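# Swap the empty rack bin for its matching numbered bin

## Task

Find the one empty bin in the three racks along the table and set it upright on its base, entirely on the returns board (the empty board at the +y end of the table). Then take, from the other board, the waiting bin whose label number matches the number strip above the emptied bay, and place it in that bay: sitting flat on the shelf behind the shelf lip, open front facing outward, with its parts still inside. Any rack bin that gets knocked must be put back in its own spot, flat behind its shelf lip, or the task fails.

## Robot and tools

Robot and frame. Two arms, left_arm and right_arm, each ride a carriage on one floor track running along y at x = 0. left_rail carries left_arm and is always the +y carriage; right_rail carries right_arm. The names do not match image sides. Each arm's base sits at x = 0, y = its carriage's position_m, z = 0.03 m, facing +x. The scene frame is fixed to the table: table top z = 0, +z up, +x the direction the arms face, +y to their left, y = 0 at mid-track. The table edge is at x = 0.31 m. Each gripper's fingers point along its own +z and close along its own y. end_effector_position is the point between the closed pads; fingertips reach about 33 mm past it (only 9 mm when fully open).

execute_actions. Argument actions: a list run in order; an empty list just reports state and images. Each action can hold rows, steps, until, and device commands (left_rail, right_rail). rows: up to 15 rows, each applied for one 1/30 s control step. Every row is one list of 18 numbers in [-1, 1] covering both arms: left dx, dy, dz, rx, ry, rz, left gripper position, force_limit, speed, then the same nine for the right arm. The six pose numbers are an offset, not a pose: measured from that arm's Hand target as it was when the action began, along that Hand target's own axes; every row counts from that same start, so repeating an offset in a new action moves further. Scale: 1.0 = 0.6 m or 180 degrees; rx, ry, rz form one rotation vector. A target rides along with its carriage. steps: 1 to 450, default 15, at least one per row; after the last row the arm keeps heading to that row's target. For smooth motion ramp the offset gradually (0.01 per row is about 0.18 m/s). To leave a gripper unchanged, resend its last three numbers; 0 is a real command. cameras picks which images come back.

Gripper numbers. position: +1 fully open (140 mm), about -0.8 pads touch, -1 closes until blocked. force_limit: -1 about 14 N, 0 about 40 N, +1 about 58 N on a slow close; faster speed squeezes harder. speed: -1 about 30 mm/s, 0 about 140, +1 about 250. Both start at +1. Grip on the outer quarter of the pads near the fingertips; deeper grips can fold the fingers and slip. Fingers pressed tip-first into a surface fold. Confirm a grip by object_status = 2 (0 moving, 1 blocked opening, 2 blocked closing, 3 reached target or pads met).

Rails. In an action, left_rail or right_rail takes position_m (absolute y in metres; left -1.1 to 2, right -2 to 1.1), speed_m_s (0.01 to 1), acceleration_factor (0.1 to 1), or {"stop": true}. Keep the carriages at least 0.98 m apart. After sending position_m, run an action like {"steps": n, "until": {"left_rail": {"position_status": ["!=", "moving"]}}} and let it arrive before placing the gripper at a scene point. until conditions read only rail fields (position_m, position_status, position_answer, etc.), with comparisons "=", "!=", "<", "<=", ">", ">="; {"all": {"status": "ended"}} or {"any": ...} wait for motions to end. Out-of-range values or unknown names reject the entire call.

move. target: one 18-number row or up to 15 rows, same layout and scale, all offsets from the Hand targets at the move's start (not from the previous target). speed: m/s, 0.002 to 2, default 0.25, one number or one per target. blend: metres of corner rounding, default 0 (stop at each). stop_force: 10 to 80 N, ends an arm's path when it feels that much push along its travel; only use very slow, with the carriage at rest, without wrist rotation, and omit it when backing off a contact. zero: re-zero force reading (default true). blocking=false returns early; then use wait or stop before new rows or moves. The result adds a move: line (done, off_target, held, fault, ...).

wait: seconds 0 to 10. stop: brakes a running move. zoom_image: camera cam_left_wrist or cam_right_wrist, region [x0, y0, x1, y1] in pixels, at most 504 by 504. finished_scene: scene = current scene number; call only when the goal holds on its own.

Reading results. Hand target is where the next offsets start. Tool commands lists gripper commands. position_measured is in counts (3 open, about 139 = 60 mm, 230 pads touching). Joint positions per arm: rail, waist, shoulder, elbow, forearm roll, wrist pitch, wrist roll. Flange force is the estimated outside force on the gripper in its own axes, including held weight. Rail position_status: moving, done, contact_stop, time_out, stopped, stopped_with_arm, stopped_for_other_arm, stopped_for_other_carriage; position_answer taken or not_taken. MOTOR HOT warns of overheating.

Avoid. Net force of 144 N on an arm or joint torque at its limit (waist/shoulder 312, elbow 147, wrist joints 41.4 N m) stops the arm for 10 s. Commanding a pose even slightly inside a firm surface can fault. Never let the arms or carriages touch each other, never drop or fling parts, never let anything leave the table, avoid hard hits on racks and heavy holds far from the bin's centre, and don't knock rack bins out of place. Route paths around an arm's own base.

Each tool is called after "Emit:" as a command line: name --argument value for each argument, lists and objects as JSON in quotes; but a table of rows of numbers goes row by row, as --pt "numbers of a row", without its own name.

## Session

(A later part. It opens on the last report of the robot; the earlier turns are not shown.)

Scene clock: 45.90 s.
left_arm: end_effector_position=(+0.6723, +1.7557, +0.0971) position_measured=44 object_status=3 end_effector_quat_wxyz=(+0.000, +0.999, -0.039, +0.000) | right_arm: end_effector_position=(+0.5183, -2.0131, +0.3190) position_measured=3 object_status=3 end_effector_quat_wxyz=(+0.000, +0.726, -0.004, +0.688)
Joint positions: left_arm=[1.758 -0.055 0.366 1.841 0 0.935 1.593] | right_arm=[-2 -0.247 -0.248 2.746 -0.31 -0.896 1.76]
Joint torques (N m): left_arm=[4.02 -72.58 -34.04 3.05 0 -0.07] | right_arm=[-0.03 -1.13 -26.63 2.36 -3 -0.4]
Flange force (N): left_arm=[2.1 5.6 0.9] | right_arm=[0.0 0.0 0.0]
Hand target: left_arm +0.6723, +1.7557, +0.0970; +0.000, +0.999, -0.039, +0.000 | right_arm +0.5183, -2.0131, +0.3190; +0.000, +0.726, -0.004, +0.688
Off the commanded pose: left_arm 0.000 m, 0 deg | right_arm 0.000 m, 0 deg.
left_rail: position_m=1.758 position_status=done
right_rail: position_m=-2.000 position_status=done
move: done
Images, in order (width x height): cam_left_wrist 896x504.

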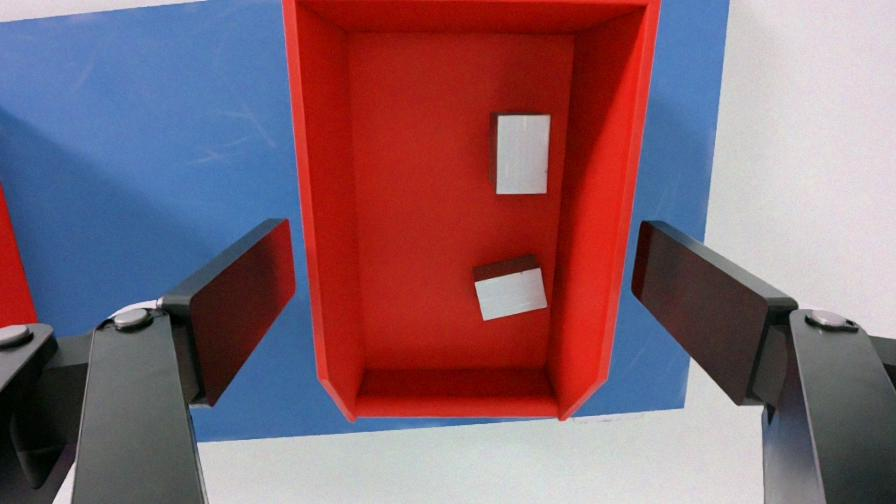

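Emit:
execute_actions --actions '[{"rows":[[0,0,0,0,0,0,-1,0,-1,0,0,0,0,0,0,1,1,1]],"steps":50}]' --cameras '["cam_left_wrist"]'

Scene clock: 48.20 s.
left_arm: end_effector_position=(+0.6723, +1.7557, +0.0970) position_measured=78 object_status=2 end_effector_quat_wxyz=(+0.000, +0.999, -0.039, +0.000) | right_arm: end_effector_position=(+0.5183, -2.0131, +0.3190) position_measured=3 object_status=3 end_effector_quat_wxyz=(+0.000, +0.726, -0.004, +0.688)
Joint positions: left_arm=[1.758 -0.055 0.366 1.841 0 0.935 1.593] | right_arm=[-2 -0.247 -0.248 2.746 -0.31 -0.896 1.76]
Joint torques (N m): left_arm=[2.51 -61.86 -30.33 2.22 -1.63 -0.16] | right_arm=[0.27 -1.19 -26.99 2.36 -3.02 -0.42]
Flange force (N): left_arm=[-3.8 3.7 -15.6] | right_arm=[0.0 0.0 0.0]
Hand target: left_arm +0.6723, +1.7557, +0.0970; +0.000, +0.999, -0.039, +0.000 | right_arm +0.5183, -2.0131, +0.3190; +0.000, +0.726, -0.004, +0.688
Off the commanded pose: left_arm 0.000 m, 0 deg | right_arm 0.000 m, 0 deg.
left_rail: position_m=1.758 position_status=done
right_rail: position_m=-2.000 position_status=done
Images, in order (width x height): cam_left_wrist 896x504.

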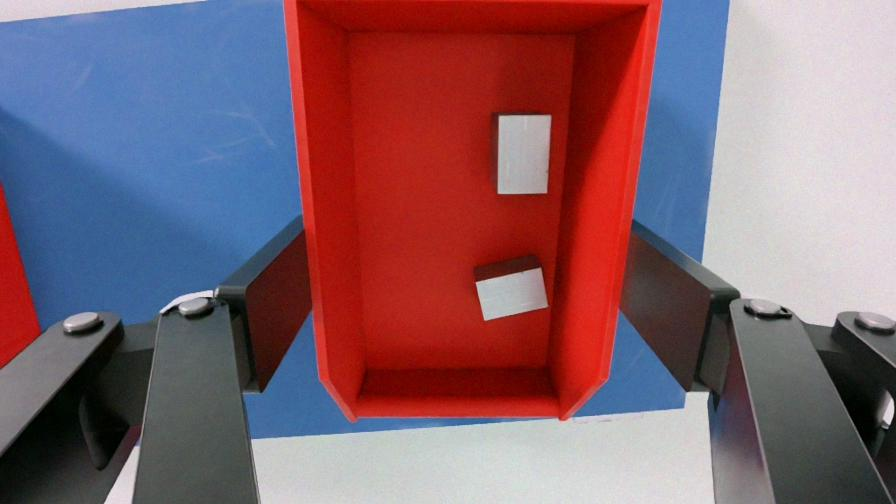

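Emit:
move --target '[0,0,-0.05,0,0,0,-1,0,-1,0,0,0,0,0,0,1,1,1]' --speed 0.05 --cameras '["cam_left_wrist"]'

Scene clock: 49.30 s.
left_arm: end_effector_position=(+0.6723, +1.7557, +0.1270) position_measured=78 object_status=2 end_effector_quat_wxyz=(+0.000, +0.999, -0.039, +0.000) | right_arm: end_effector_position=(+0.5183, -2.0131, +0.3190) position_measured=3 object_status=3 end_effector_quat_wxyz=(+0.000, +0.726, -0.004, +0.688)
Joint positions: left_arm=[1.758 -0.055 0.337 1.817 0 0.987 1.593] | right_arm=[-2 -0.247 -0.248 2.746 -0.31 -0.896 1.76]
Joint torques (N m): left_arm=[4.35 -72.98 -36.94 3.09 -0.01 -0.03] | right_arm=[-0.03 -0.87 -26.95 2.42 -3.01 -0.4]
Flange force (N): left_arm=[1.5 5.9 3.9] | right_arm=[0.0 0.0 0.0]
Hand target: left_arm +0.6723, +1.7557, +0.1270; +0.000, +0.999, -0.039, +0.000 | right_arm +0.5183, -2.0131, +0.3190; +0.000, +0.726, -0.004, +0.688
Off the commanded pose: left_arm 0.000 m, 0 deg | right_arm 0.000 m, 0 deg.
left_rail: position_m=1.758 position_status=done
right_rail: position_m=-2.000 position_status=done
move: done
Images, in order (width x height): cam_left_wrist 896x504.

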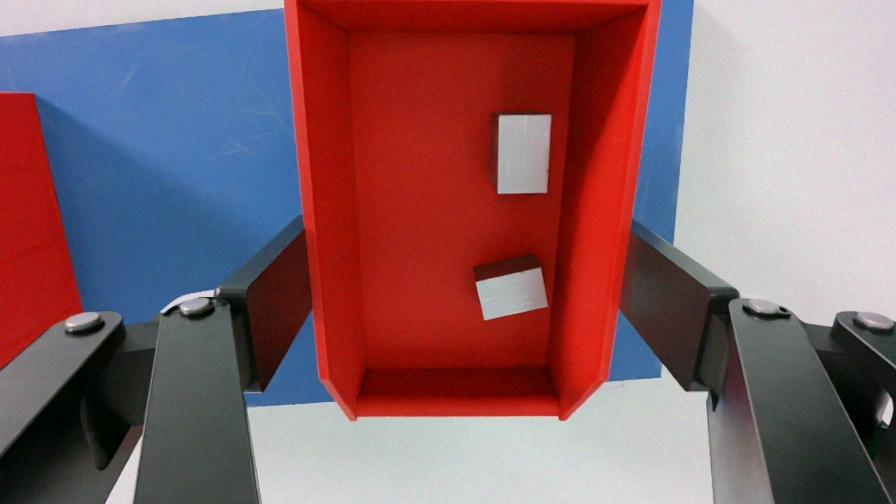

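Emit:
move --pt "0 0 -0.08 0 0 0 -1 0 -1 0 0 0 0 0 0 1 1 1" --pt "-0.2529 0.016 -0.222 0 0 -0.0244 -1 0 -1 0 0 0 0 0 0 1 1 1" --speed 0.2 --blend '[0.03,0]' --cameras '["cam_left_wrist"]'

Emit:
execute_actions --actions '[{"left_rail":{"position_m":-0.5,"acceleration_factor":0.5},"steps":450,"until":{"all":{"status":"ended"}}}]' --cameras '["cam_left_wrist"]'

Scene clock: 51.50 s.
left_arm: end_effector_position=(+0.5203, +1.7578, +0.2602) position_measured=78 object_status=2 end_effector_quat_wxyz=(+0.000, +1.000, +0.000, +0.000) | right_arm: end_effector_position=(+0.5183, -2.0131, +0.3190) position_measured=3 object_status=3 end_effector_quat_wxyz=(+0.000, +0.726, -0.004, +0.688)
Joint positions: left_arm=[1.758 -0.067 0.002 1.954 0 1.186 1.505] | right_arm=[-2 -0.247 -0.248 2.746 -0.31 -0.896 1.76]
Joint torques (N m): left_arm=[4.29 -41.37 -40.98 3.47 -0.06 -0.04] | right_arm=[-0.3 -1.07 -26.77 2.38 -3 -0.4]
Flange force (N): left_arm=[0.3 8.1 3.1] | right_arm=[0.0 0.0 0.0]
Hand target: left_arm +0.5203, +1.7579, +0.2603; +0.000, +1.000, +0.000, +0.000 | right_arm +0.5183, -2.0131, +0.3190; +0.000, +0.726, -0.004, +0.688
Off the commanded pose: left_arm 0.000 m, 0 deg | right_arm 0.000 m, 0 deg.
left_rail: position_m=1.758 position_status=done
right_rail: position_m=-2.000 position_status=done
move: done; blend cut to 0.024 m at target 1
Images, in order (width x height): cam_left_wrist 896x504.

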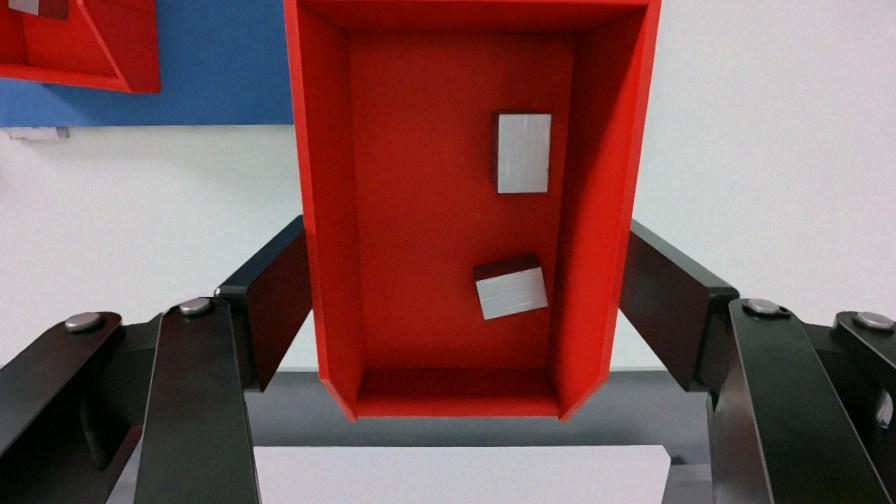

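Scene clock: 56.73 s.
left_arm: end_effector_position=(+0.5203, -0.5001, +0.2603) position_measured=78 object_status=2 end_effector_quat_wxyz=(+0.000, +1.000, +0.000, +0.000) | right_arm: end_effector_position=(+0.5183, -2.0131, +0.3190) position_measured=3 object_status=3 end_effector_quat_wxyz=(+0.000, +0.726, -0.004, +0.688)
Joint positions: left_arm=[-0.5 -0.067 0.002 1.954 0 1.186 1.505] | right_arm=[-2 -0.247 -0.248 2.746 -0.31 -0.896 1.76]
Joint torques (N m): left_arm=[3.97 -40.81 -40.96 3.48 -0.04 -0.06] | right_arm=[0.26 -0.84 -26.71 2.38 -3.03 -0.35]
Flange force (N): left_arm=[-0.5 7.4 2.6] | right_arm=[0.0 0.0 0.0]
Hand target: left_arm +0.5203, -0.5001, +0.2603; +0.000, +1.000, +0.000, +0.000 | right_arm +0.5183, -2.0131, +0.3190; +0.000, +0.726, -0.004, +0.688
Tool commands: left_gripper/position=-1.0 left_gripper/force_limit=+0.0 left_gripper/speed=-1.0 right_gripper/position=+1.0 right_gripper/force_limit=+1.0 right_gripper/speed=+1.0
Off the commanded pose: left_arm 0.000 m, 0 deg | right_arm 0.000 m, 0 deg.
left_rail: position_m=-0.500 position_status=done
right_rail: position_m=-2.000 position_status=done
Images, in order (width x height): cam_left_wrist 896x504.

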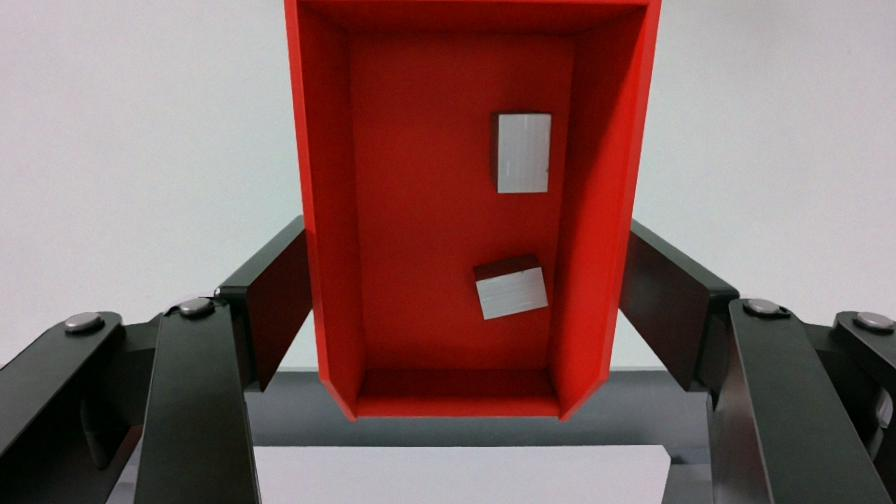

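Emit:
move --target '[0,0,0.265,0,0,0,-1,0,-1,0,0,0,0,0,0,1,1,1]' --speed 0.2 --cameras '[]'

Emit:
move --target '[0,0,0.045,0,0,0,-1,0,-1,0,0,0,0,0,0,1,1,1]' --speed 0.015 --stop_force 10 --cameras '["cam_left_wrist"]'

Scene clock: 58.30 s.
left_arm: end_effector_position=(+0.5203, -0.5001, +0.1013) position_measured=78 object_status=2 end_effector_quat_wxyz=(+0.000, +1.000, +0.000, +0.000) | right_arm: end_effector_position=(+0.5183, -2.0131, +0.3190) position_measured=3 object_status=3 end_effector_quat_wxyz=(+0.000, +0.726, -0.004, +0.688)
Joint positions: left_arm=[-0.5 -0.067 0.15 2.124 0 0.867 1.505] | right_arm=[-2 -0.247 -0.248 2.746 -0.31 -0.896 1.76]
Joint torques (N m): left_arm=[4.11 -49.83 -34.29 2.77 -0.14 -0.07] | right_arm=[0.05 -0.79 -26.73 2.36 -2.97 -0.41]
Flange force (N): left_arm=[-0.7 7.8 3.5] | right_arm=[0.0 0.0 0.0]
Hand target: left_arm +0.5203, -0.5001, +0.1013; +0.000, +1.000, +0.000, +0.000 | right_arm +0.5183, -2.0131, +0.3190; +0.000, +0.726, -0.004, +0.688
Off the commanded pose: left_arm 0.000 m, 0 deg | right_arm 0.000 m, 0 deg.
left_rail: position_m=-0.500 position_status=done
right_rail: position_m=-2.000 position_status=done
move: done
No camera images: "cameras" was empty.

Scene clock: 60.40 s.
left_arm: end_effector_position=(+0.5203, -0.5001, +0.0786) position_measured=78 object_status=2 end_effector_quat_wxyz=(+0.000, +1.000, +0.000, +0.000) | right_arm: end_effector_position=(+0.5183, -2.0131, +0.3190) position_measured=3 object_status=3 end_effector_quat_wxyz=(+0.000, +0.726, -0.004, +0.688)
Joint positions: left_arm=[-0.5 -0.067 0.179 2.142 0 0.82 1.505] | right_arm=[-2 -0.247 -0.248 2.746 -0.31 -0.896 1.76]
Joint torques (N m): left_arm=[4.31 -33.9 -24.48 2.81 -2.93 -0.03] | right_arm=[0.02 -1.07 -26.81 2.4 -2.97 -0.37]
Flange force (N): left_arm=[-9.4 8.3 -32.0] | right_arm=[0.0 0.0 0.0]
Hand target: left_arm +0.5203, -0.5001, +0.0786; +0.000, +1.000, +0.000, +0.000 (not the last commanded pose) | right_arm +0.5183, -2.0131, +0.3190; +0.000, +0.726, -0.004, +0.688
Off the commanded pose: left_arm 0.004 m, 0 deg | right_arm 0.000 m, 0 deg.
left_rail: position_m=-0.500 position_status=done
right_rail: position_m=-2.000 position_status=done
move: contact (left_arm)
Images, in order (width x height): cam_left_wrist 896x504.

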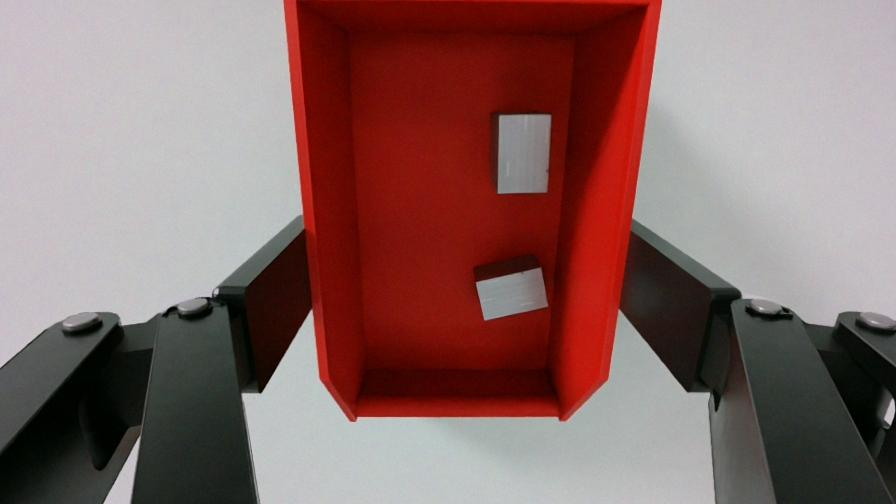

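Emit:
execute_actions --actions '[{"rows":[[0,0,-0.0027,0,0,0,-1,0,-1,0,0,0,0,0,0,1,1,1]],"steps":15},{"rows":[[0,0,0,0,0,0,0.68,0,-0.8,0,0,0,0,0,0,1,1,1]],"steps":25}]' --cameras '["cam_left_wrist"]'

Emit:
move --target '[0,0,-0.35,0,0,0,0.68,0,-0.8,0,0,0,0,0,0,1,1,1]' --speed 0.2 --cameras '["cam_left_wrist"]'

Scene clock: 62.30 s.
left_arm: end_effector_position=(+0.5203, -0.5001, +0.0803) position_measured=44 object_status=3 end_effector_quat_wxyz=(+0.000, +1.000, +0.000, +0.000) | right_arm: end_effector_position=(+0.5183, -2.0131, +0.3190) position_measured=3 object_status=3 end_effector_quat_wxyz=(+0.000, +0.726, -0.004, +0.688)
Joint positions: left_arm=[-0.5 -0.067 0.177 2.141 0 0.823 1.505] | right_arm=[-2 -0.247 -0.248 2.746 -0.31 -0.896 1.76]
Joint torques (N m): left_arm=[4.34 -49.19 -30.95 2.71 0.01 -0.07] | right_arm=[0.01 -0.7 -26.78 2.4 -3 -0.39]
Flange force (N): left_arm=[-0.2 8.1 -0.8] | right_arm=[0.0 0.0 0.0]
Flange force at the end of the 1st action (N): left_arm=[0.1 8.4 3.6] | right_arm=[0.0 0.0 0.0]
Hand target: left_arm +0.5203, -0.5001, +0.0802; +0.000, +1.000, +0.000, +0.000 | right_arm +0.5183, -2.0131, +0.3190; +0.000, +0.726, -0.004, +0.688
Off the commanded pose: left_arm 0.000 m, 0 deg | right_arm 0.000 m, 0 deg.
left_rail: position_m=-0.500 position_status=done
right_rail: position_m=-2.000 position_status=done
Images, in order (width x height): cam_left_wrist 896x504.

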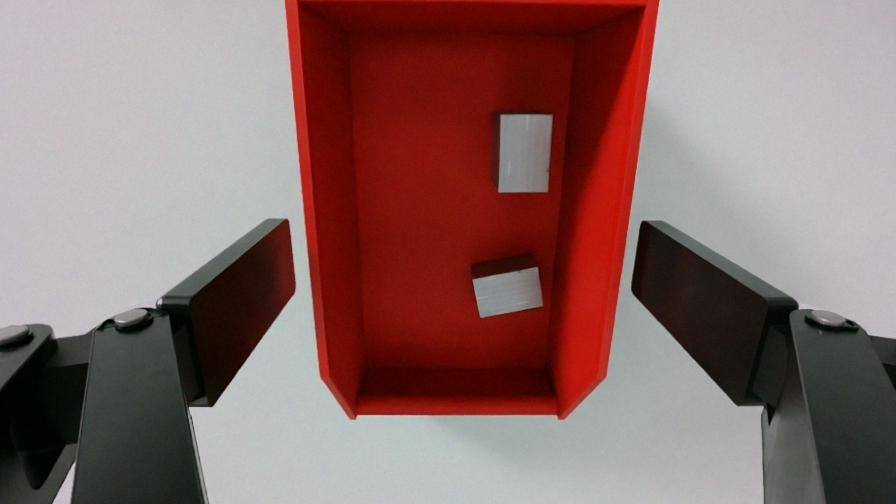

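Scene clock: 63.70 s.
left_arm: end_effector_position=(+0.5203, -0.5001, +0.2902) position_measured=44 object_status=3 end_effector_quat_wxyz=(+0.000, +1.000, +0.000, +0.000) | right_arm: end_effector_position=(+0.5183, -2.0131, +0.3190) position_measured=3 object_status=3 end_effector_quat_wxyz=(+0.000, +0.726, -0.004, +0.688)
Joint positions: left_arm=[-0.5 -0.067 -0.016 1.914 0 1.244 1.505] | right_arm=[-2 -0.247 -0.248 2.746 -0.31 -0.896 1.76]
Joint torques (N m): left_arm=[4.1 -37.58 -39.5 3.67 -0.01 -0.11] | right_arm=[0.14 -0.9 -26.85 2.43 -2.98 -0.44]
Flange force (N): left_arm=[-0.3 7.8 -1.5] | right_arm=[0.0 0.0 0.0]
Hand target: left_arm +0.5203, -0.5001, +0.2902; +0.000, +1.000, +0.000, +0.000 | right_arm +0.5183, -2.0131, +0.3190; +0.000, +0.726, -0.004, +0.688
Off the commanded pose: left_arm 0.000 m, 0 deg | right_arm 0.000 m, 0 deg.
left_rail: position_m=-0.500 position_status=done
right_rail: position_m=-2.000 position_status=done
move: done
Images, in order (width x height): cam_left_wrist 896x504.

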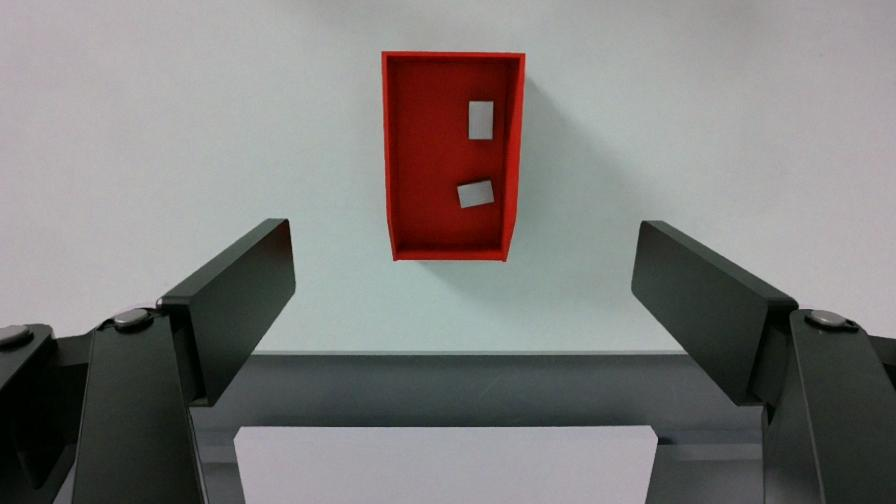

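Emit:
move --target '[0,0,0,0,0,0,0.68,0,-0.8,-0.0436,0.0917,0.3979,0,-0.3717,0,1,1,1]' --speed 0.25 --cameras '["cam_right_wrist"]'

Scene clock: 68.93 s.
left_arm: end_effector_position=(+0.5203, -0.5001, +0.2902) position_measured=44 object_status=3 end_effector_quat_wxyz=(+0.000, +1.000, +0.000, +0.000) | right_arm: end_effector_position=(+0.7550, -2.0692, +0.2801) position_measured=3 object_status=3 end_effector_quat_wxyz=(-0.002, +0.985, -0.003, +0.174)
Joint positions: left_arm=[-0.5 -0.067 -0.016 1.914 0 1.244 1.505] | right_arm=[-2 -0.162 0.197 1.737 0.076 0.864 1.375]
Joint torques (N m): left_arm=[4.05 -37.78 -39.82 3.62 0.01 -0.06] | right_arm=[0.56 -60.02 -39.66 3.72 -1.29 -0.45]
Flange force (N): left_arm=[-0.5 7.6 -1.1] | right_arm=[1.2 0.2 -1.3]
Hand target: left_arm +0.5203, -0.5001, +0.2902; +0.000, +1.000, +0.000, +0.000 | right_arm +0.7550, -2.0692, +0.2801; -0.002, +0.985, -0.003, +0.174
Off the commanded pose: left_arm 0.000 m, 0 deg | right_arm 0.000 m, 0 deg.
left_rail: position_m=-0.500 position_status=done
right_rail: position_m=-2.000 position_status=done
move: done; limits=paced
Images, in order (width x height): cam_right_wrist 896x504.

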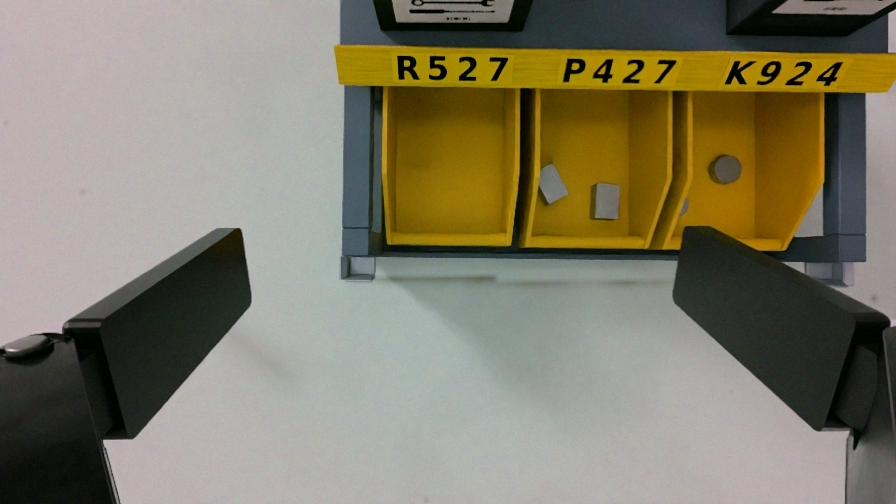

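Emit:
zoom_image --camera "cam_right_wrist" --region '[330, 40, 610, 290]'

Scaled by 1.800 from the camera's 896x504 image, which has a finer 1280x720 frame.

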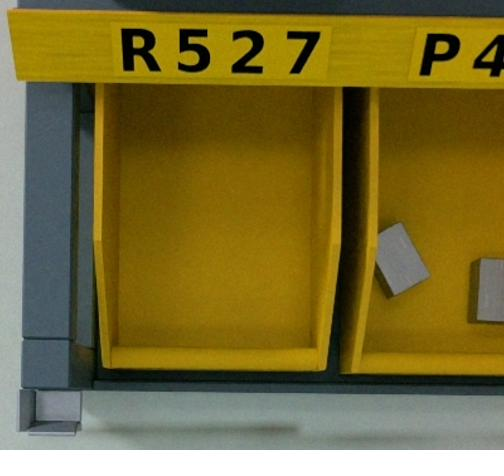

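Emit:
move --target '[0,0,0,0,0,0,0.68,0,-0.8,-0.0206,-0.007,0.1345,0,-0.1111,0,-0.26,0,0]' --speed 0.2 --cameras '[]'

Emit:
move --target '[0,0,0,0,0,0,0.68,0,-0.8,0,0,0,0,0,-0.5,-0.26,0,0]' --speed 0.5 --cameras '["cam_right_wrist"]'

Scene clock: 71.60 s.
left_arm: end_effector_position=(+0.5203, -0.5001, +0.2902) position_measured=44 object_status=3 end_effector_quat_wxyz=(+0.000, +1.000, +0.000, +0.000) | right_arm: end_effector_position=(+0.7711, -2.0647, +0.2001) position_measured=162 object_status=3 end_effector_quat_wxyz=(-0.002, +1.000, -0.003, +0.001)
Joint positions: left_arm=[-0.5 -0.067 -0.016 1.914 0 1.244 1.505] | right_arm=[-2 -0.13 0.427 1.538 0.005 1.177 1.444]
Joint torques (N m): left_arm=[4.22 -37.82 -39.83 3.66 0.01 -0.08] | right_arm=[0.34 -81.12 -38.61 3.55 -0.36 -0.42]
Flange force (N): left_arm=[-0.4 8.0 -1.0] | right_arm=[0.1 -0.3 -1.1]
Hand target: left_arm +0.5203, -0.5001, +0.2902; +0.000, +1.000, +0.000, +0.000 | right_arm +0.7712, -2.0647, +0.2000; -0.002, +1.000, -0.003, +0.001
Off the commanded pose: left_arm 0.000 m, 0 deg | right_arm 0.000 m, 0 deg.
left_rail: position_m=-0.500 position_status=done
right_rail: position_m=-2.000 position_status=done
move: done
No camera images: "cameras" was empty.

Scene clock: 73.70 s.
left_arm: end_effector_position=(+0.5203, -0.5001, +0.2902) position_measured=44 object_status=3 end_effector_quat_wxyz=(+0.000, +1.000, +0.000, +0.000) | right_arm: end_effector_position=(+0.7711, -2.0647, +0.2000) position_measured=162 object_status=3 end_effector_quat_wxyz=(-0.001, +0.709, +0.705, +0.002)
Joint positions: left_arm=[-0.5 -0.067 -0.016 1.914 0 1.244 1.505] | right_arm=[-2 -0.13 0.427 1.538 0.005 1.177 -0.127]
Joint torques (N m): left_arm=[3.97 -37.95 -39.81 3.65 0 -0.07] | right_arm=[0.48 -81.2 -38.29 3.6 -0.32 -0.44]
Flange force (N): left_arm=[-0.2 7.8 -0.8] | right_arm=[0.1 1.1 -1.0]
Hand target: left_arm +0.5203, -0.5001, +0.2902; +0.000, +1.000, +0.000, +0.000 | right_arm +0.7712, -2.0647, +0.2000; -0.001, +0.709, +0.705, +0.002
Off the commanded pose: left_arm 0.000 m, 0 deg | right_arm 0.000 m, 0 deg.
left_rail: position_m=-0.500 position_status=done
right_rail: position_m=-2.000 position_status=done
move: done
Images, in order (width x height): cam_right_wrist 896x504.

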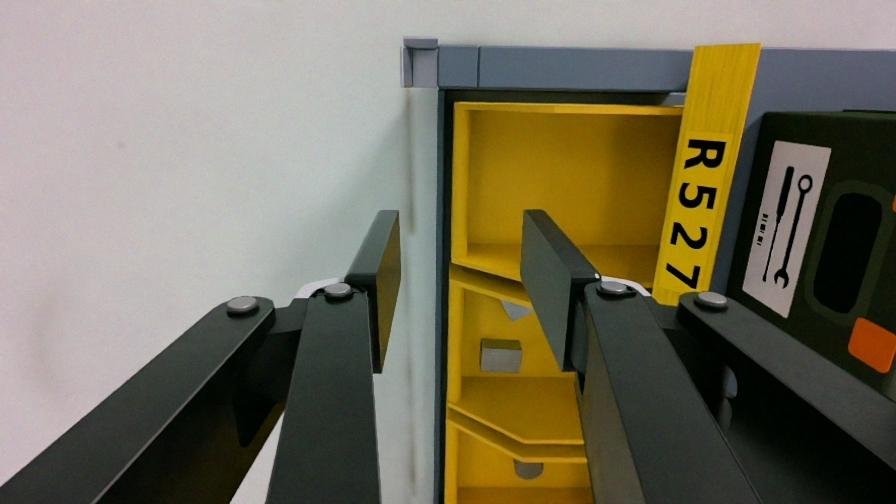

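Emit:
move --target '[0,0,0,0,0,0,0.68,0,-0.8,0,0.004,0.13,0,0,0,-0.26,0,0]' --speed 0.15 --cameras '["cam_right_wrist"]'

Scene clock: 75.10 s.
left_arm: end_effector_position=(+0.5203, -0.5001, +0.2902) position_measured=44 object_status=3 end_effector_quat_wxyz=(+0.000, +1.000, +0.000, +0.000) | right_arm: end_effector_position=(+0.7737, -2.0644, +0.1221) position_measured=162 object_status=3 end_effector_quat_wxyz=(-0.001, +0.709, +0.705, +0.002)
Joint positions: left_arm=[-0.5 -0.067 -0.016 1.914 0 1.244 1.505] | right_arm=[-2 -0.13 0.485 1.602 0.006 1.053 -0.127]
Joint torques (N m): left_arm=[4.05 -37.71 -39.82 3.64 0.02 -0.07] | right_arm=[0.49 -84.65 -36.41 3.32 -0.3 -0.35]
Flange force (N): left_arm=[-0.7 7.6 -1.0] | right_arm=[0.0 0.5 0.0]
Hand target: left_arm +0.5203, -0.5001, +0.2902; +0.000, +1.000, +0.000, +0.000 | right_arm +0.7737, -2.0644, +0.1221; -0.001, +0.709, +0.705, +0.002
Off the commanded pose: left_arm 0.000 m, 0 deg | right_arm 0.000 m, 0 deg.
left_rail: position_m=-0.500 position_status=done
right_rail: position_m=-2.000 position_status=done
move: done
Images, in order (width x height): cam_right_wrist 896x504.

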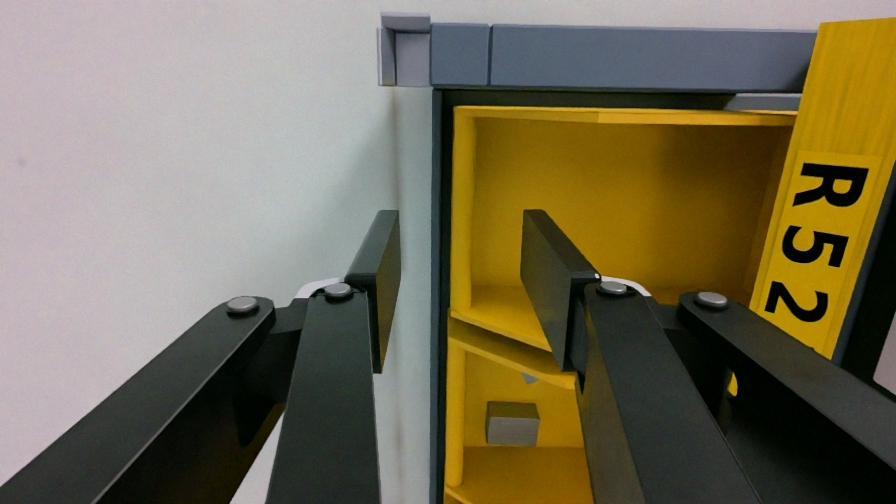

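Emit:
move --target '[0,0,0,0,0,0,0.68,0,-0.8,0,0,0.0918,0,0,0,-0.26,0,0]' --speed 0.1 --cameras '["cam_right_wrist"]'

Scene clock: 76.23 s.
left_arm: end_effector_position=(+0.5203, -0.5001, +0.2902) position_measured=44 object_status=3 end_effector_quat_wxyz=(+0.000, +1.000, +0.000, +0.000) | right_arm: end_effector_position=(+0.7737, -2.0641, +0.0670) position_measured=162 object_status=3 end_effector_quat_wxyz=(-0.001, +0.709, +0.705, +0.002)
Joint positions: left_arm=[-0.5 -0.067 -0.016 1.914 0 1.244 1.505] | right_arm=[-2 -0.129 0.533 1.641 0.006 0.967 -0.127]
Joint torques (N m): left_arm=[4.32 -38.03 -39.97 3.62 -0.01 -0.07] | right_arm=[0.28 -86.64 -34.45 3.15 -0.32 -0.41]
Flange force (N): left_arm=[-0.3 8.2 -0.9] | right_arm=[0.4 0.4 -1.0]
Hand target: left_arm +0.5203, -0.5001, +0.2902; +0.000, +1.000, +0.000, +0.000 | right_arm +0.7737, -2.0641, +0.0670; -0.001, +0.709, +0.705, +0.002
Off the commanded pose: left_arm 0.000 m, 0 deg | right_arm 0.000 m, 0 deg.
left_rail: position_m=-0.500 position_status=done
right_rail: position_m=-2.000 position_status=done
move: done
Images, in order (width x height): cam_right_wrist 896x504.

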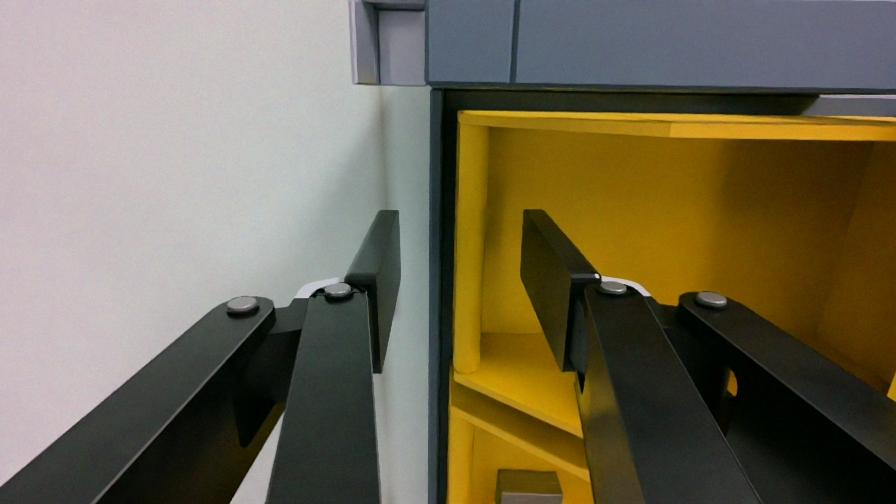

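Emit:
execute_actions --actions '[{"rows":[[0,0,0,0,0,0,0.68,0,-0.8,0,0.005,0,0,0,0,-0.26,0,0]],"steps":15},{"rows":[[0,0,0,0,0,0,0.68,0,-0.8,0,0,0,0,0,0,-1,0.3,-1]],"steps":75}]' --cameras '["cam_right_wrist"]'

Scene clock: 79.90 s.
left_arm: end_effector_position=(+0.5203, -0.5001, +0.2902) position_measured=44 object_status=3 end_effector_quat_wxyz=(+0.000, +1.000, +0.000, +0.000) | right_arm: end_effector_position=(+0.7767, -2.0641, +0.0670) position_measured=218 object_status=2 end_effector_quat_wxyz=(-0.001, +0.709, +0.705, +0.002)
Joint positions: left_arm=[-0.5 -0.067 -0.016 1.914 0 1.244 1.505] | right_arm=[-2 -0.129 0.537 1.634 0.006 0.97 -0.127]
Joint torques (N m): left_arm=[4.08 -37.64 -40.01 3.65 0.03 -0.02] | right_arm=[0.35 -78.57 -30.73 3.13 -1.28 -0.37]
Flange force (N): left_arm=[-1.1 7.8 -0.7] | right_arm=[0.4 -1.6 -12.7]
Flange force at the end of the 1st action (N): left_arm=[-0.8 7.7 -1.0] | right_arm=[-0.1 0.5 -1.6]
Hand target: left_arm +0.5203, -0.5001, +0.2902; +0.000, +1.000, +0.000, +0.000 | right_arm +0.7767, -2.0641, +0.0670; -0.001, +0.709, +0.705, +0.002
Off the commanded pose: left_arm 0.000 m, 0 deg | right_arm 0.000 m, 0 deg.
left_rail: position_m=-0.500 position_status=done
right_rail: position_m=-2.000 position_status=done
Images, in order (width x height): cam_right_wrist 896x504.

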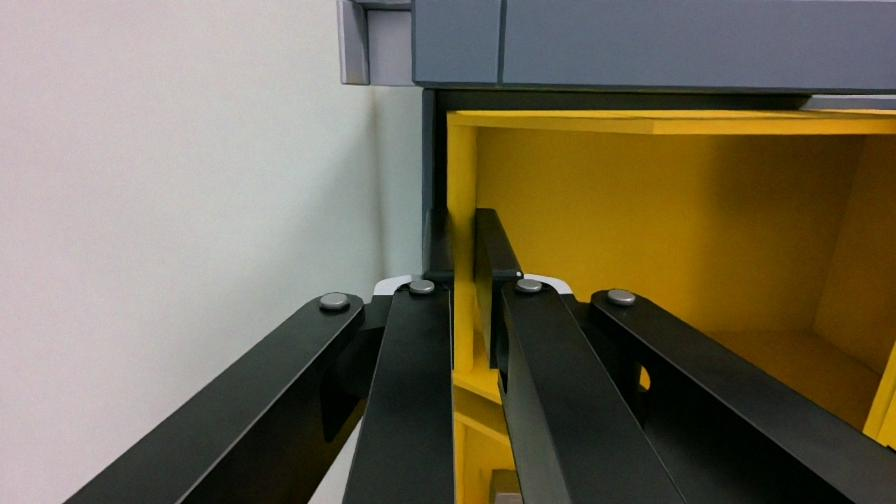

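Emit:
move --target '[0,0,0,0,0,0,0.68,0,-0.8,0,0.0152,-0.0335,0.0417,0,0,-1,0.3,-1]' --speed 0.03 --cameras '["cam_right_wrist"]'

Scene clock: 83.10 s.
left_arm: end_effector_position=(+0.5203, -0.5001, +0.2902) position_measured=44 object_status=3 end_effector_quat_wxyz=(+0.000, +1.000, +0.000, +0.000) | right_arm: end_effector_position=(+0.7858, -2.0643, +0.0871) position_measured=218 object_status=2 end_effector_quat_wxyz=(-0.048, +0.707, +0.704, -0.044)
Joint positions: left_arm=[-0.5 -0.067 -0.016 1.914 0 1.244 1.505] | right_arm=[-2 -0.121 0.593 1.501 -0.011 1.176 -0.111]
Joint torques (N m): left_arm=[4.13 -38.16 -39.81 3.63 -0.04 -0.04] | right_arm=[0.33 -93.31 -35.45 3.29 0.32 -0.44]
Flange force (N): left_arm=[0.2 7.8 -1.0] | right_arm=[0.3 0.8 -0.9]
Hand target: left_arm +0.5203, -0.5001, +0.2902; +0.000, +1.000, +0.000, +0.000 | right_arm +0.7858, -2.0643, +0.0871; -0.048, +0.707, +0.704, -0.044
Off the commanded pose: left_arm 0.000 m, 0 deg | right_arm 0.000 m, 0 deg.
left_rail: position_m=-0.500 position_status=done
right_rail: position_m=-2.000 position_status=done
move: done
Images, in order (width x height): cam_right_wrist 896x504.

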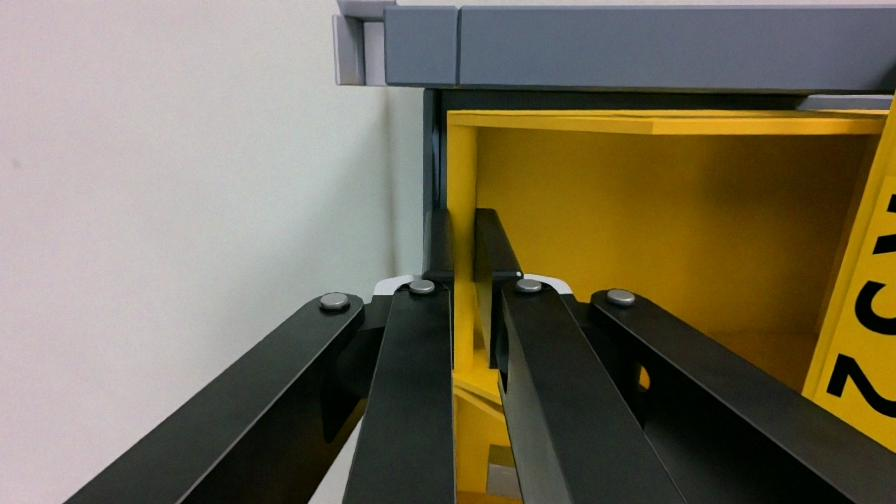

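Emit:
move --pt "0 0 0 0 0 0 0.68 0 -0.8 0 -0.1078 0.0108 0 0 0 -1 0.3 -1" --pt "0 0 0 0 0 0 0.68 0 -0.8 0 -0.1927 -0.0587 0 0 0 -1 0.3 -1" --speed 0.06 --blend '[0.01,0]' --cameras '["cam_right_wrist"]'

Scene clock: 86.13 s.
left_arm: end_effector_position=(+0.5203, -0.5001, +0.2902) position_measured=44 object_status=3 end_effector_quat_wxyz=(+0.000, +1.000, +0.000, +0.000) | right_arm: end_effector_position=(+0.6757, -2.0639, +0.1369) position_measured=218 object_status=2 end_effector_quat_wxyz=(-0.048, +0.707, +0.704, -0.044)
Joint positions: left_arm=[-0.5 -0.067 -0.016 1.914 0 1.244 1.505] | right_arm=[-2 -0.139 0.4 1.71 -0.014 1.161 -0.128]
Joint torques (N m): left_arm=[4 -37.96 -39.84 3.62 -0.01 -0.07] | right_arm=[0.12 -76.34 -36.09 3.25 0.05 -0.4]
Flange force (N): left_arm=[-0.3 7.6 -0.9] | right_arm=[0.7 0.2 0.2]
Hand target: left_arm +0.5203, -0.5001, +0.2902; +0.000, +1.000, +0.000, +0.000 | right_arm +0.6757, -2.0639, +0.1370; -0.048, +0.707, +0.704, -0.044
Off the commanded pose: left_arm 0.000 m, 0 deg | right_arm 0.000 m, 0 deg.
left_rail: position_m=-0.500 position_status=done
right_rail: position_m=-2.000 position_status=done
move: done
Images, in order (width x height): cam_right_wrist 896x504.

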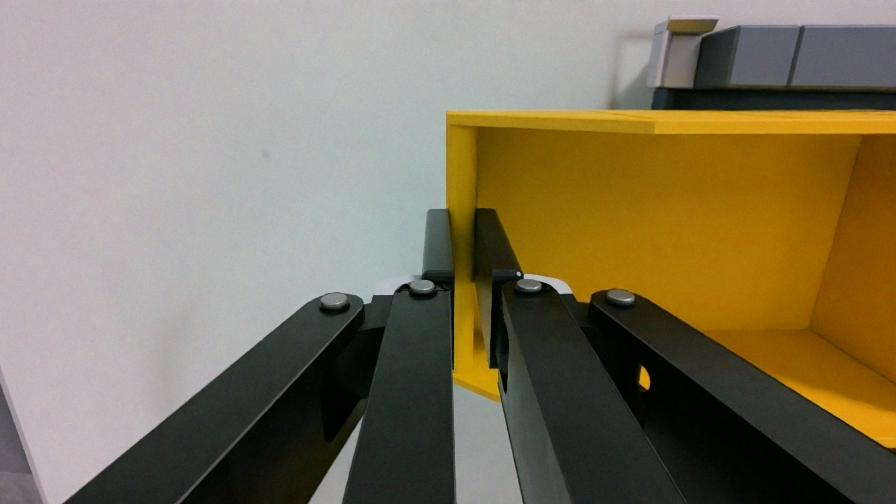

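Emit:
move --target '[0,0,0,0,0,0,0.68,0,-0.8,0,-0.4134,-0.1043,-0.0417,0,0,-1,0.3,-1]' --speed 0.2 --cameras '["cam_right_wrist"]'

Emit:
execute_actions --actions '[{"left_rail":{"position_m":1.25},"steps":30},{"right_rail":{"position_m":0.1,"acceleration_factor":0.5},"steps":450,"until":{"all":{"status":"ended"}}}]'

Scene clock: 88.50 s.
left_arm: end_effector_position=(+0.5203, -0.5001, +0.2902) position_measured=44 object_status=3 end_effector_quat_wxyz=(+0.000, +1.000, +0.000, +0.000) | right_arm: end_effector_position=(+0.4379, -2.0630, +0.2311) position_measured=218 object_status=2 end_effector_quat_wxyz=(-0.001, +0.709, +0.705, +0.002)
Joint positions: left_arm=[-0.5 -0.067 -0.016 1.914 0 1.244 1.505] | right_arm=[-2 -0.225 -0.107 2.112 0.005 1.136 -0.221]
Joint torques (N m): left_arm=[4.06 -37.98 -39.93 3.63 0.01 -0.04] | right_arm=[0.26 -26.85 -38.57 3.51 -0.4 -0.43]
Flange force (N): left_arm=[-0.3 7.7 -0.8] | right_arm=[0.4 -0.4 0.3]
Hand target: left_arm +0.5203, -0.5001, +0.2902; +0.000, +1.000, +0.000, +0.000 | right_arm +0.4379, -2.0630, +0.2311; -0.001, +0.709, +0.705, +0.002
Off the commanded pose: left_arm 0.000 m, 0 deg | right_arm 0.000 m, 0 deg.
left_rail: position_m=-0.500 position_status=done
right_rail: position_m=-2.000 position_status=done
move: done
Images, in order (width x height): cam_right_wrist 896x504.

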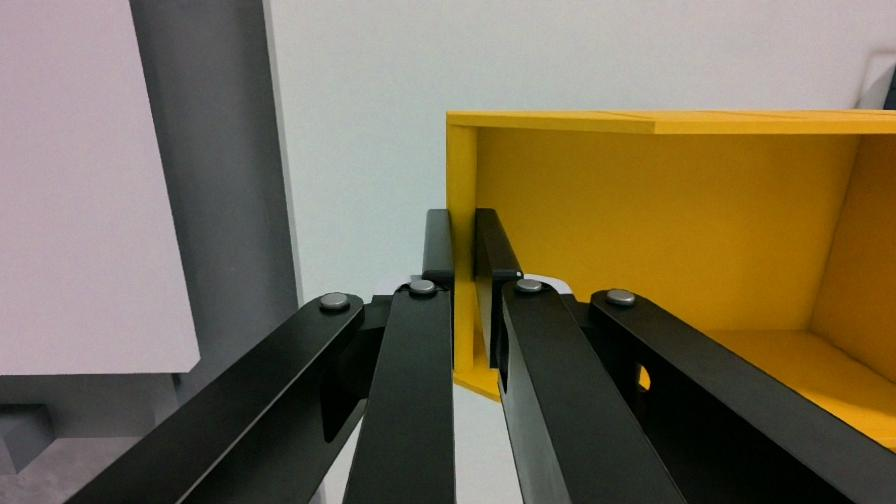

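Scene clock: 94.57 s.
left_arm: end_effector_position=(+0.5203, +1.2499, +0.2902) position_measured=44 object_status=3 end_effector_quat_wxyz=(+0.000, +1.000, +0.000, +0.000) | right_arm: end_effector_position=(+0.4379, +0.0370, +0.2311) position_measured=218 object_status=2 end_effector_quat_wxyz=(-0.001, +0.709, +0.705, +0.002)
Joint positions: left_arm=[1.25 -0.067 -0.016 1.914 0 1.244 1.505] | right_arm=[0.1 -0.225 -0.107 2.112 0.006 1.136 -0.221]
Joint torques (N m): left_arm=[3.93 -37.8 -39.95 3.66 -0.02 -0.08] | right_arm=[0.13 -27.37 -38.62 3.54 -0.42 -0.36]
Flange force (N): left_arm=[-0.6 7.5 -0.9] | right_arm=[0.5 0.4 0.0]
Flange force at the end of the 1st action (N): left_arm=[-0.1 10.8 -0.8] | right_arm=[0.2 0.7 0.4]
Hand target: left_arm +0.5203, +1.2499, +0.2902; +0.000, +1.000, +0.000, +0.000 | right_arm +0.4379, +0.0370, +0.2311; -0.001, +0.709, +0.705, +0.002
Tool commands: left_gripper/position=+0.68 left_gripper/force_limit=+0.0 left_gripper/speed=-0.8 right_gripper/position=-1.0 right_gripper/force_limit=+0.3 right_gripper/speed=-1.0
Off the commanded pose: left_arm 0.000 m, 0 deg | right_arm 0.000 m, 0 deg.
left_rail: position_m=1.250 position_status=done
right_rail: position_m=0.100 position_status=done

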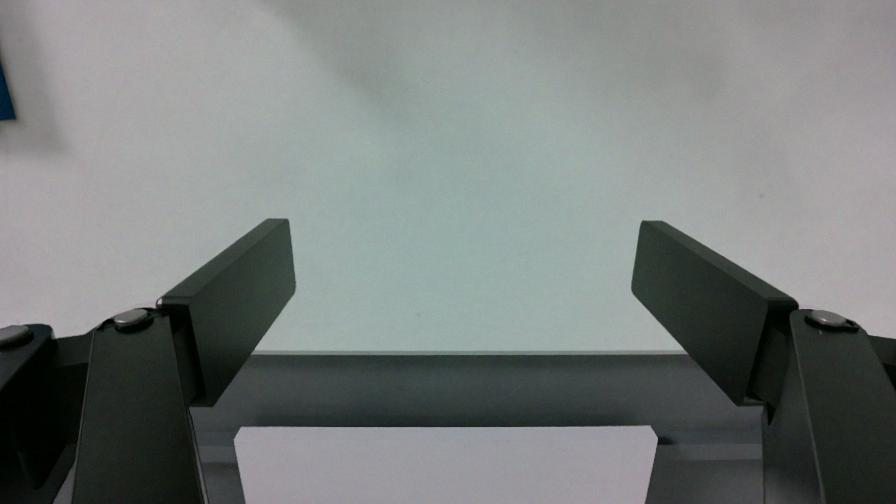

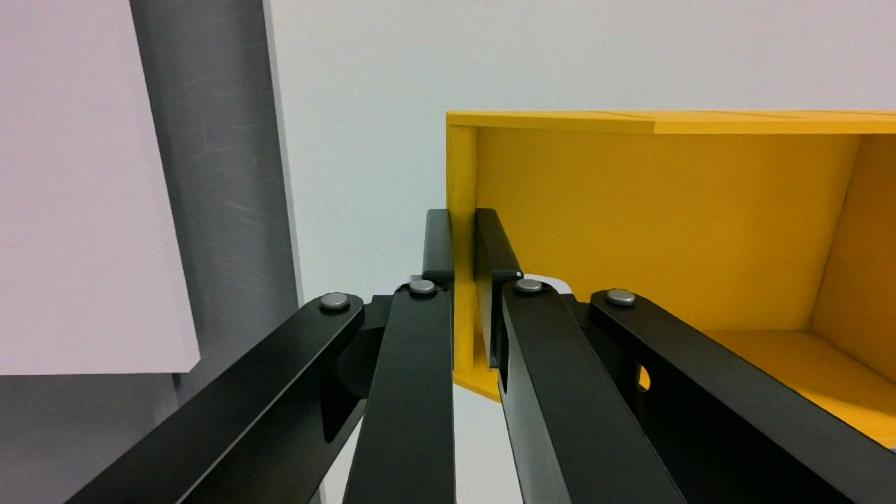

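Emit:
move --target '[0,0,0,0,0,0,0.68,0,-0.8,0,0,0.262,0,0,0,-1,0.3,-1]' --speed 0.2 --cameras '[]'

Emit:
move --target '[0,0,0,0,0,0,0.68,0,-0.8,0,0,0.045,0,0,0,-1,0.3,-1]' --speed 0.012 --stop_force 10 --cameras '["cam_right_wrist"]'

Scene clock: 96.00 s.
left_arm: end_effector_position=(+0.5203, +1.2499, +0.2902) position_measured=44 object_status=3 end_effector_quat_wxyz=(+0.000, +1.000, +0.000, +0.000) | right_arm: end_effector_position=(+0.4381, +0.0377, +0.0739) position_measured=218 object_status=2 end_effector_quat_wxyz=(-0.001, +0.709, +0.705, +0.002)
Joint positions: left_arm=[1.25 -0.067 -0.016 1.914 0 1.244 1.505] | right_arm=[0.1 -0.223 0.072 2.282 0.007 0.787 -0.222]
Joint torques (N m): left_arm=[4.46 -37.74 -39.85 3.65 0 -0.03] | right_arm=[0.6 -37.74 -30.2 2.7 -0.48 -0.38]
Flange force (N): left_arm=[-0.7 8.4 -0.9] | right_arm=[-0.5 0.4 0.1]
Hand target: left_arm +0.5203, +1.2499, +0.2902; +0.000, +1.000, +0.000, +0.000 | right_arm +0.4381, +0.0377, +0.0739; -0.001, +0.709, +0.705, +0.002
Off the commanded pose: left_arm 0.000 m, 0 deg | right_arm 0.000 m, 0 deg.
left_rail: position_m=1.250 position_status=done
right_rail: position_m=0.100 position_status=done
move: done
No camera images: "cameras" was empty.

Scene clock: 97.77 s.
left_arm: end_effector_position=(+0.5203, +1.2499, +0.2902) position_measured=44 object_status=3 end_effector_quat_wxyz=(+0.000, +1.000, +0.000, +0.000) | right_arm: end_effector_position=(+0.4381, +0.0378, +0.0596) position_measured=218 object_status=2 end_effector_quat_wxyz=(-0.001, +0.709, +0.705, +0.002)
Joint positions: left_arm=[1.25 -0.067 -0.016 1.914 0 1.244 1.505] | right_arm=[0.1 -0.223 0.094 2.294 0.007 0.753 -0.223]
Joint torques (N m): left_arm=[4.16 -37.8 -39.95 3.63 0 -0.08] | right_arm=[0.54 -25.68 -22.74 2.92 -3.04 -0.47]
Flange force (N): left_arm=[-0.6 7.8 -0.9] | right_arm=[1.2 -7.6 -31.9]
Hand target: left_arm +0.5203, +1.2499, +0.2902; +0.000, +1.000, +0.000, +0.000 | right_arm +0.4381, +0.0378, +0.0596; -0.001, +0.709, +0.705, +0.002 (not the last commanded pose)
Off the commanded pose: left_arm 0.000 m, 0 deg | right_arm 0.013 m, 0 deg.
left_rail: position_m=1.250 position_status=done
right_rail: position_m=0.100 position_status=done
move: contact (right_arm)
Images, in order (width x height): cam_right_wrist 896x504.

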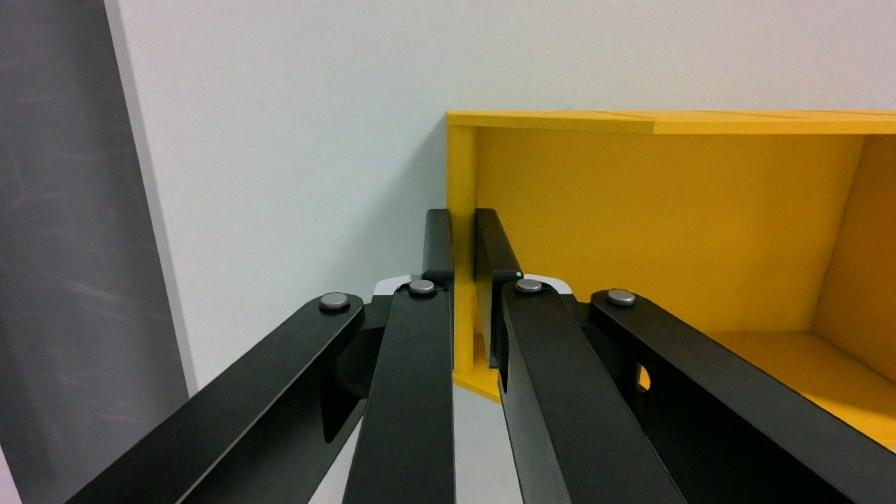

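Emit:
execute_actions --actions '[{"rows":[[0,0,0,0,0,0,0.68,0,-0.8,0,0,-0.0027,0,0,0,-1,0.3,-1]],"steps":15},{"rows":[[0,0,0,0,0,0,0.68,0,-0.8,0,0,0,0,0,0,-0.26,0.3,-1]],"steps":45}]' --cameras '[]'

Emit:
move --target '[0,0,0,0,0,0,0.68,0,-0.8,0,0,-0.35,0,0,0,-0.26,0.3,-1]' --speed 0.2 --cameras '["cam_right_wrist"]'

Scene clock: 100.27 s.
left_arm: end_effector_position=(+0.5203, +1.2499, +0.2902) position_measured=44 object_status=3 end_effector_quat_wxyz=(+0.000, +1.000, +0.000, +0.000) | right_arm: end_effector_position=(+0.4381, +0.0378, +0.0612) position_measured=162 object_status=3 end_effector_quat_wxyz=(-0.001, +0.709, +0.705, +0.002)
Joint positions: left_arm=[1.25 -0.067 -0.016 1.914 0 1.244 1.505] | right_arm=[0.1 -0.223 0.092 2.292 0.007 0.757 -0.223]
Joint torques (N m): left_arm=[4.29 -37.83 -39.9 3.61 -0.01 -0.08] | right_arm=[0.62 -37.87 -28.76 2.56 -0.27 -0.39]
Flange force (N): left_arm=[-0.5 8.2 -1.0] | right_arm=[-0.4 -0.1 -1.1]
Flange force at the end of the 1st action (N): left_arm=[-0.3 7.8 -0.9] | right_arm=[0.7 -0.1 0.2]
Hand target: left_arm +0.5203, +1.2499, +0.2902; +0.000, +1.000, +0.000, +0.000 | right_arm +0.4381, +0.0378, +0.0612; -0.001, +0.709, +0.705, +0.002
Off the commanded pose: left_arm 0.000 m, 0 deg | right_arm 0.000 m, 0 deg.
left_rail: position_m=1.250 position_status=done
right_rail: position_m=0.100 position_status=done
No camera images: "cameras" was empty.

Scene clock: 101.67 s.
left_arm: end_effector_position=(+0.5203, +1.2499, +0.2902) position_measured=44 object_status=3 end_effector_quat_wxyz=(+0.000, +1.000, +0.000, +0.000) | right_arm: end_effector_position=(+0.4378, +0.0368, +0.2712) position_measured=162 object_status=3 end_effector_quat_wxyz=(-0.001, +0.709, +0.705, +0.002)
Joint positions: left_arm=[1.25 -0.067 -0.016 1.914 0 1.244 1.505] | right_arm=[0.1 -0.225 -0.135 2.059 0.005 1.218 -0.221]
Joint torques (N m): left_arm=[3.83 -37.66 -39.83 3.63 0.03 -0.06] | right_arm=[0.47 -24.74 -38.7 3.6 -0.31 -0.39]
Flange force (N): left_arm=[-0.6 7.3 -1.1] | right_arm=[-0.1 -0.1 -1.9]
Hand target: left_arm +0.5203, +1.2499, +0.2902; +0.000, +1.000, +0.000, +0.000 | right_arm +0.4379, +0.0368, +0.2712; -0.001, +0.709, +0.705, +0.002
Off the commanded pose: left_arm 0.000 m, 0 deg | right_arm 0.000 m, 0 deg.
left_rail: position_m=1.250 position_status=done
right_rail: position_m=0.100 position_status=done
move: done
Images, in order (width x height): cam_right_wrist 896x504.

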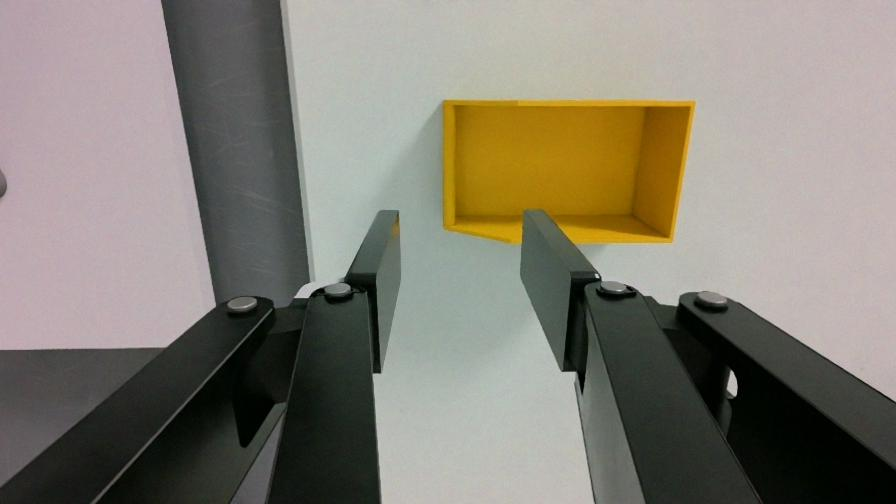

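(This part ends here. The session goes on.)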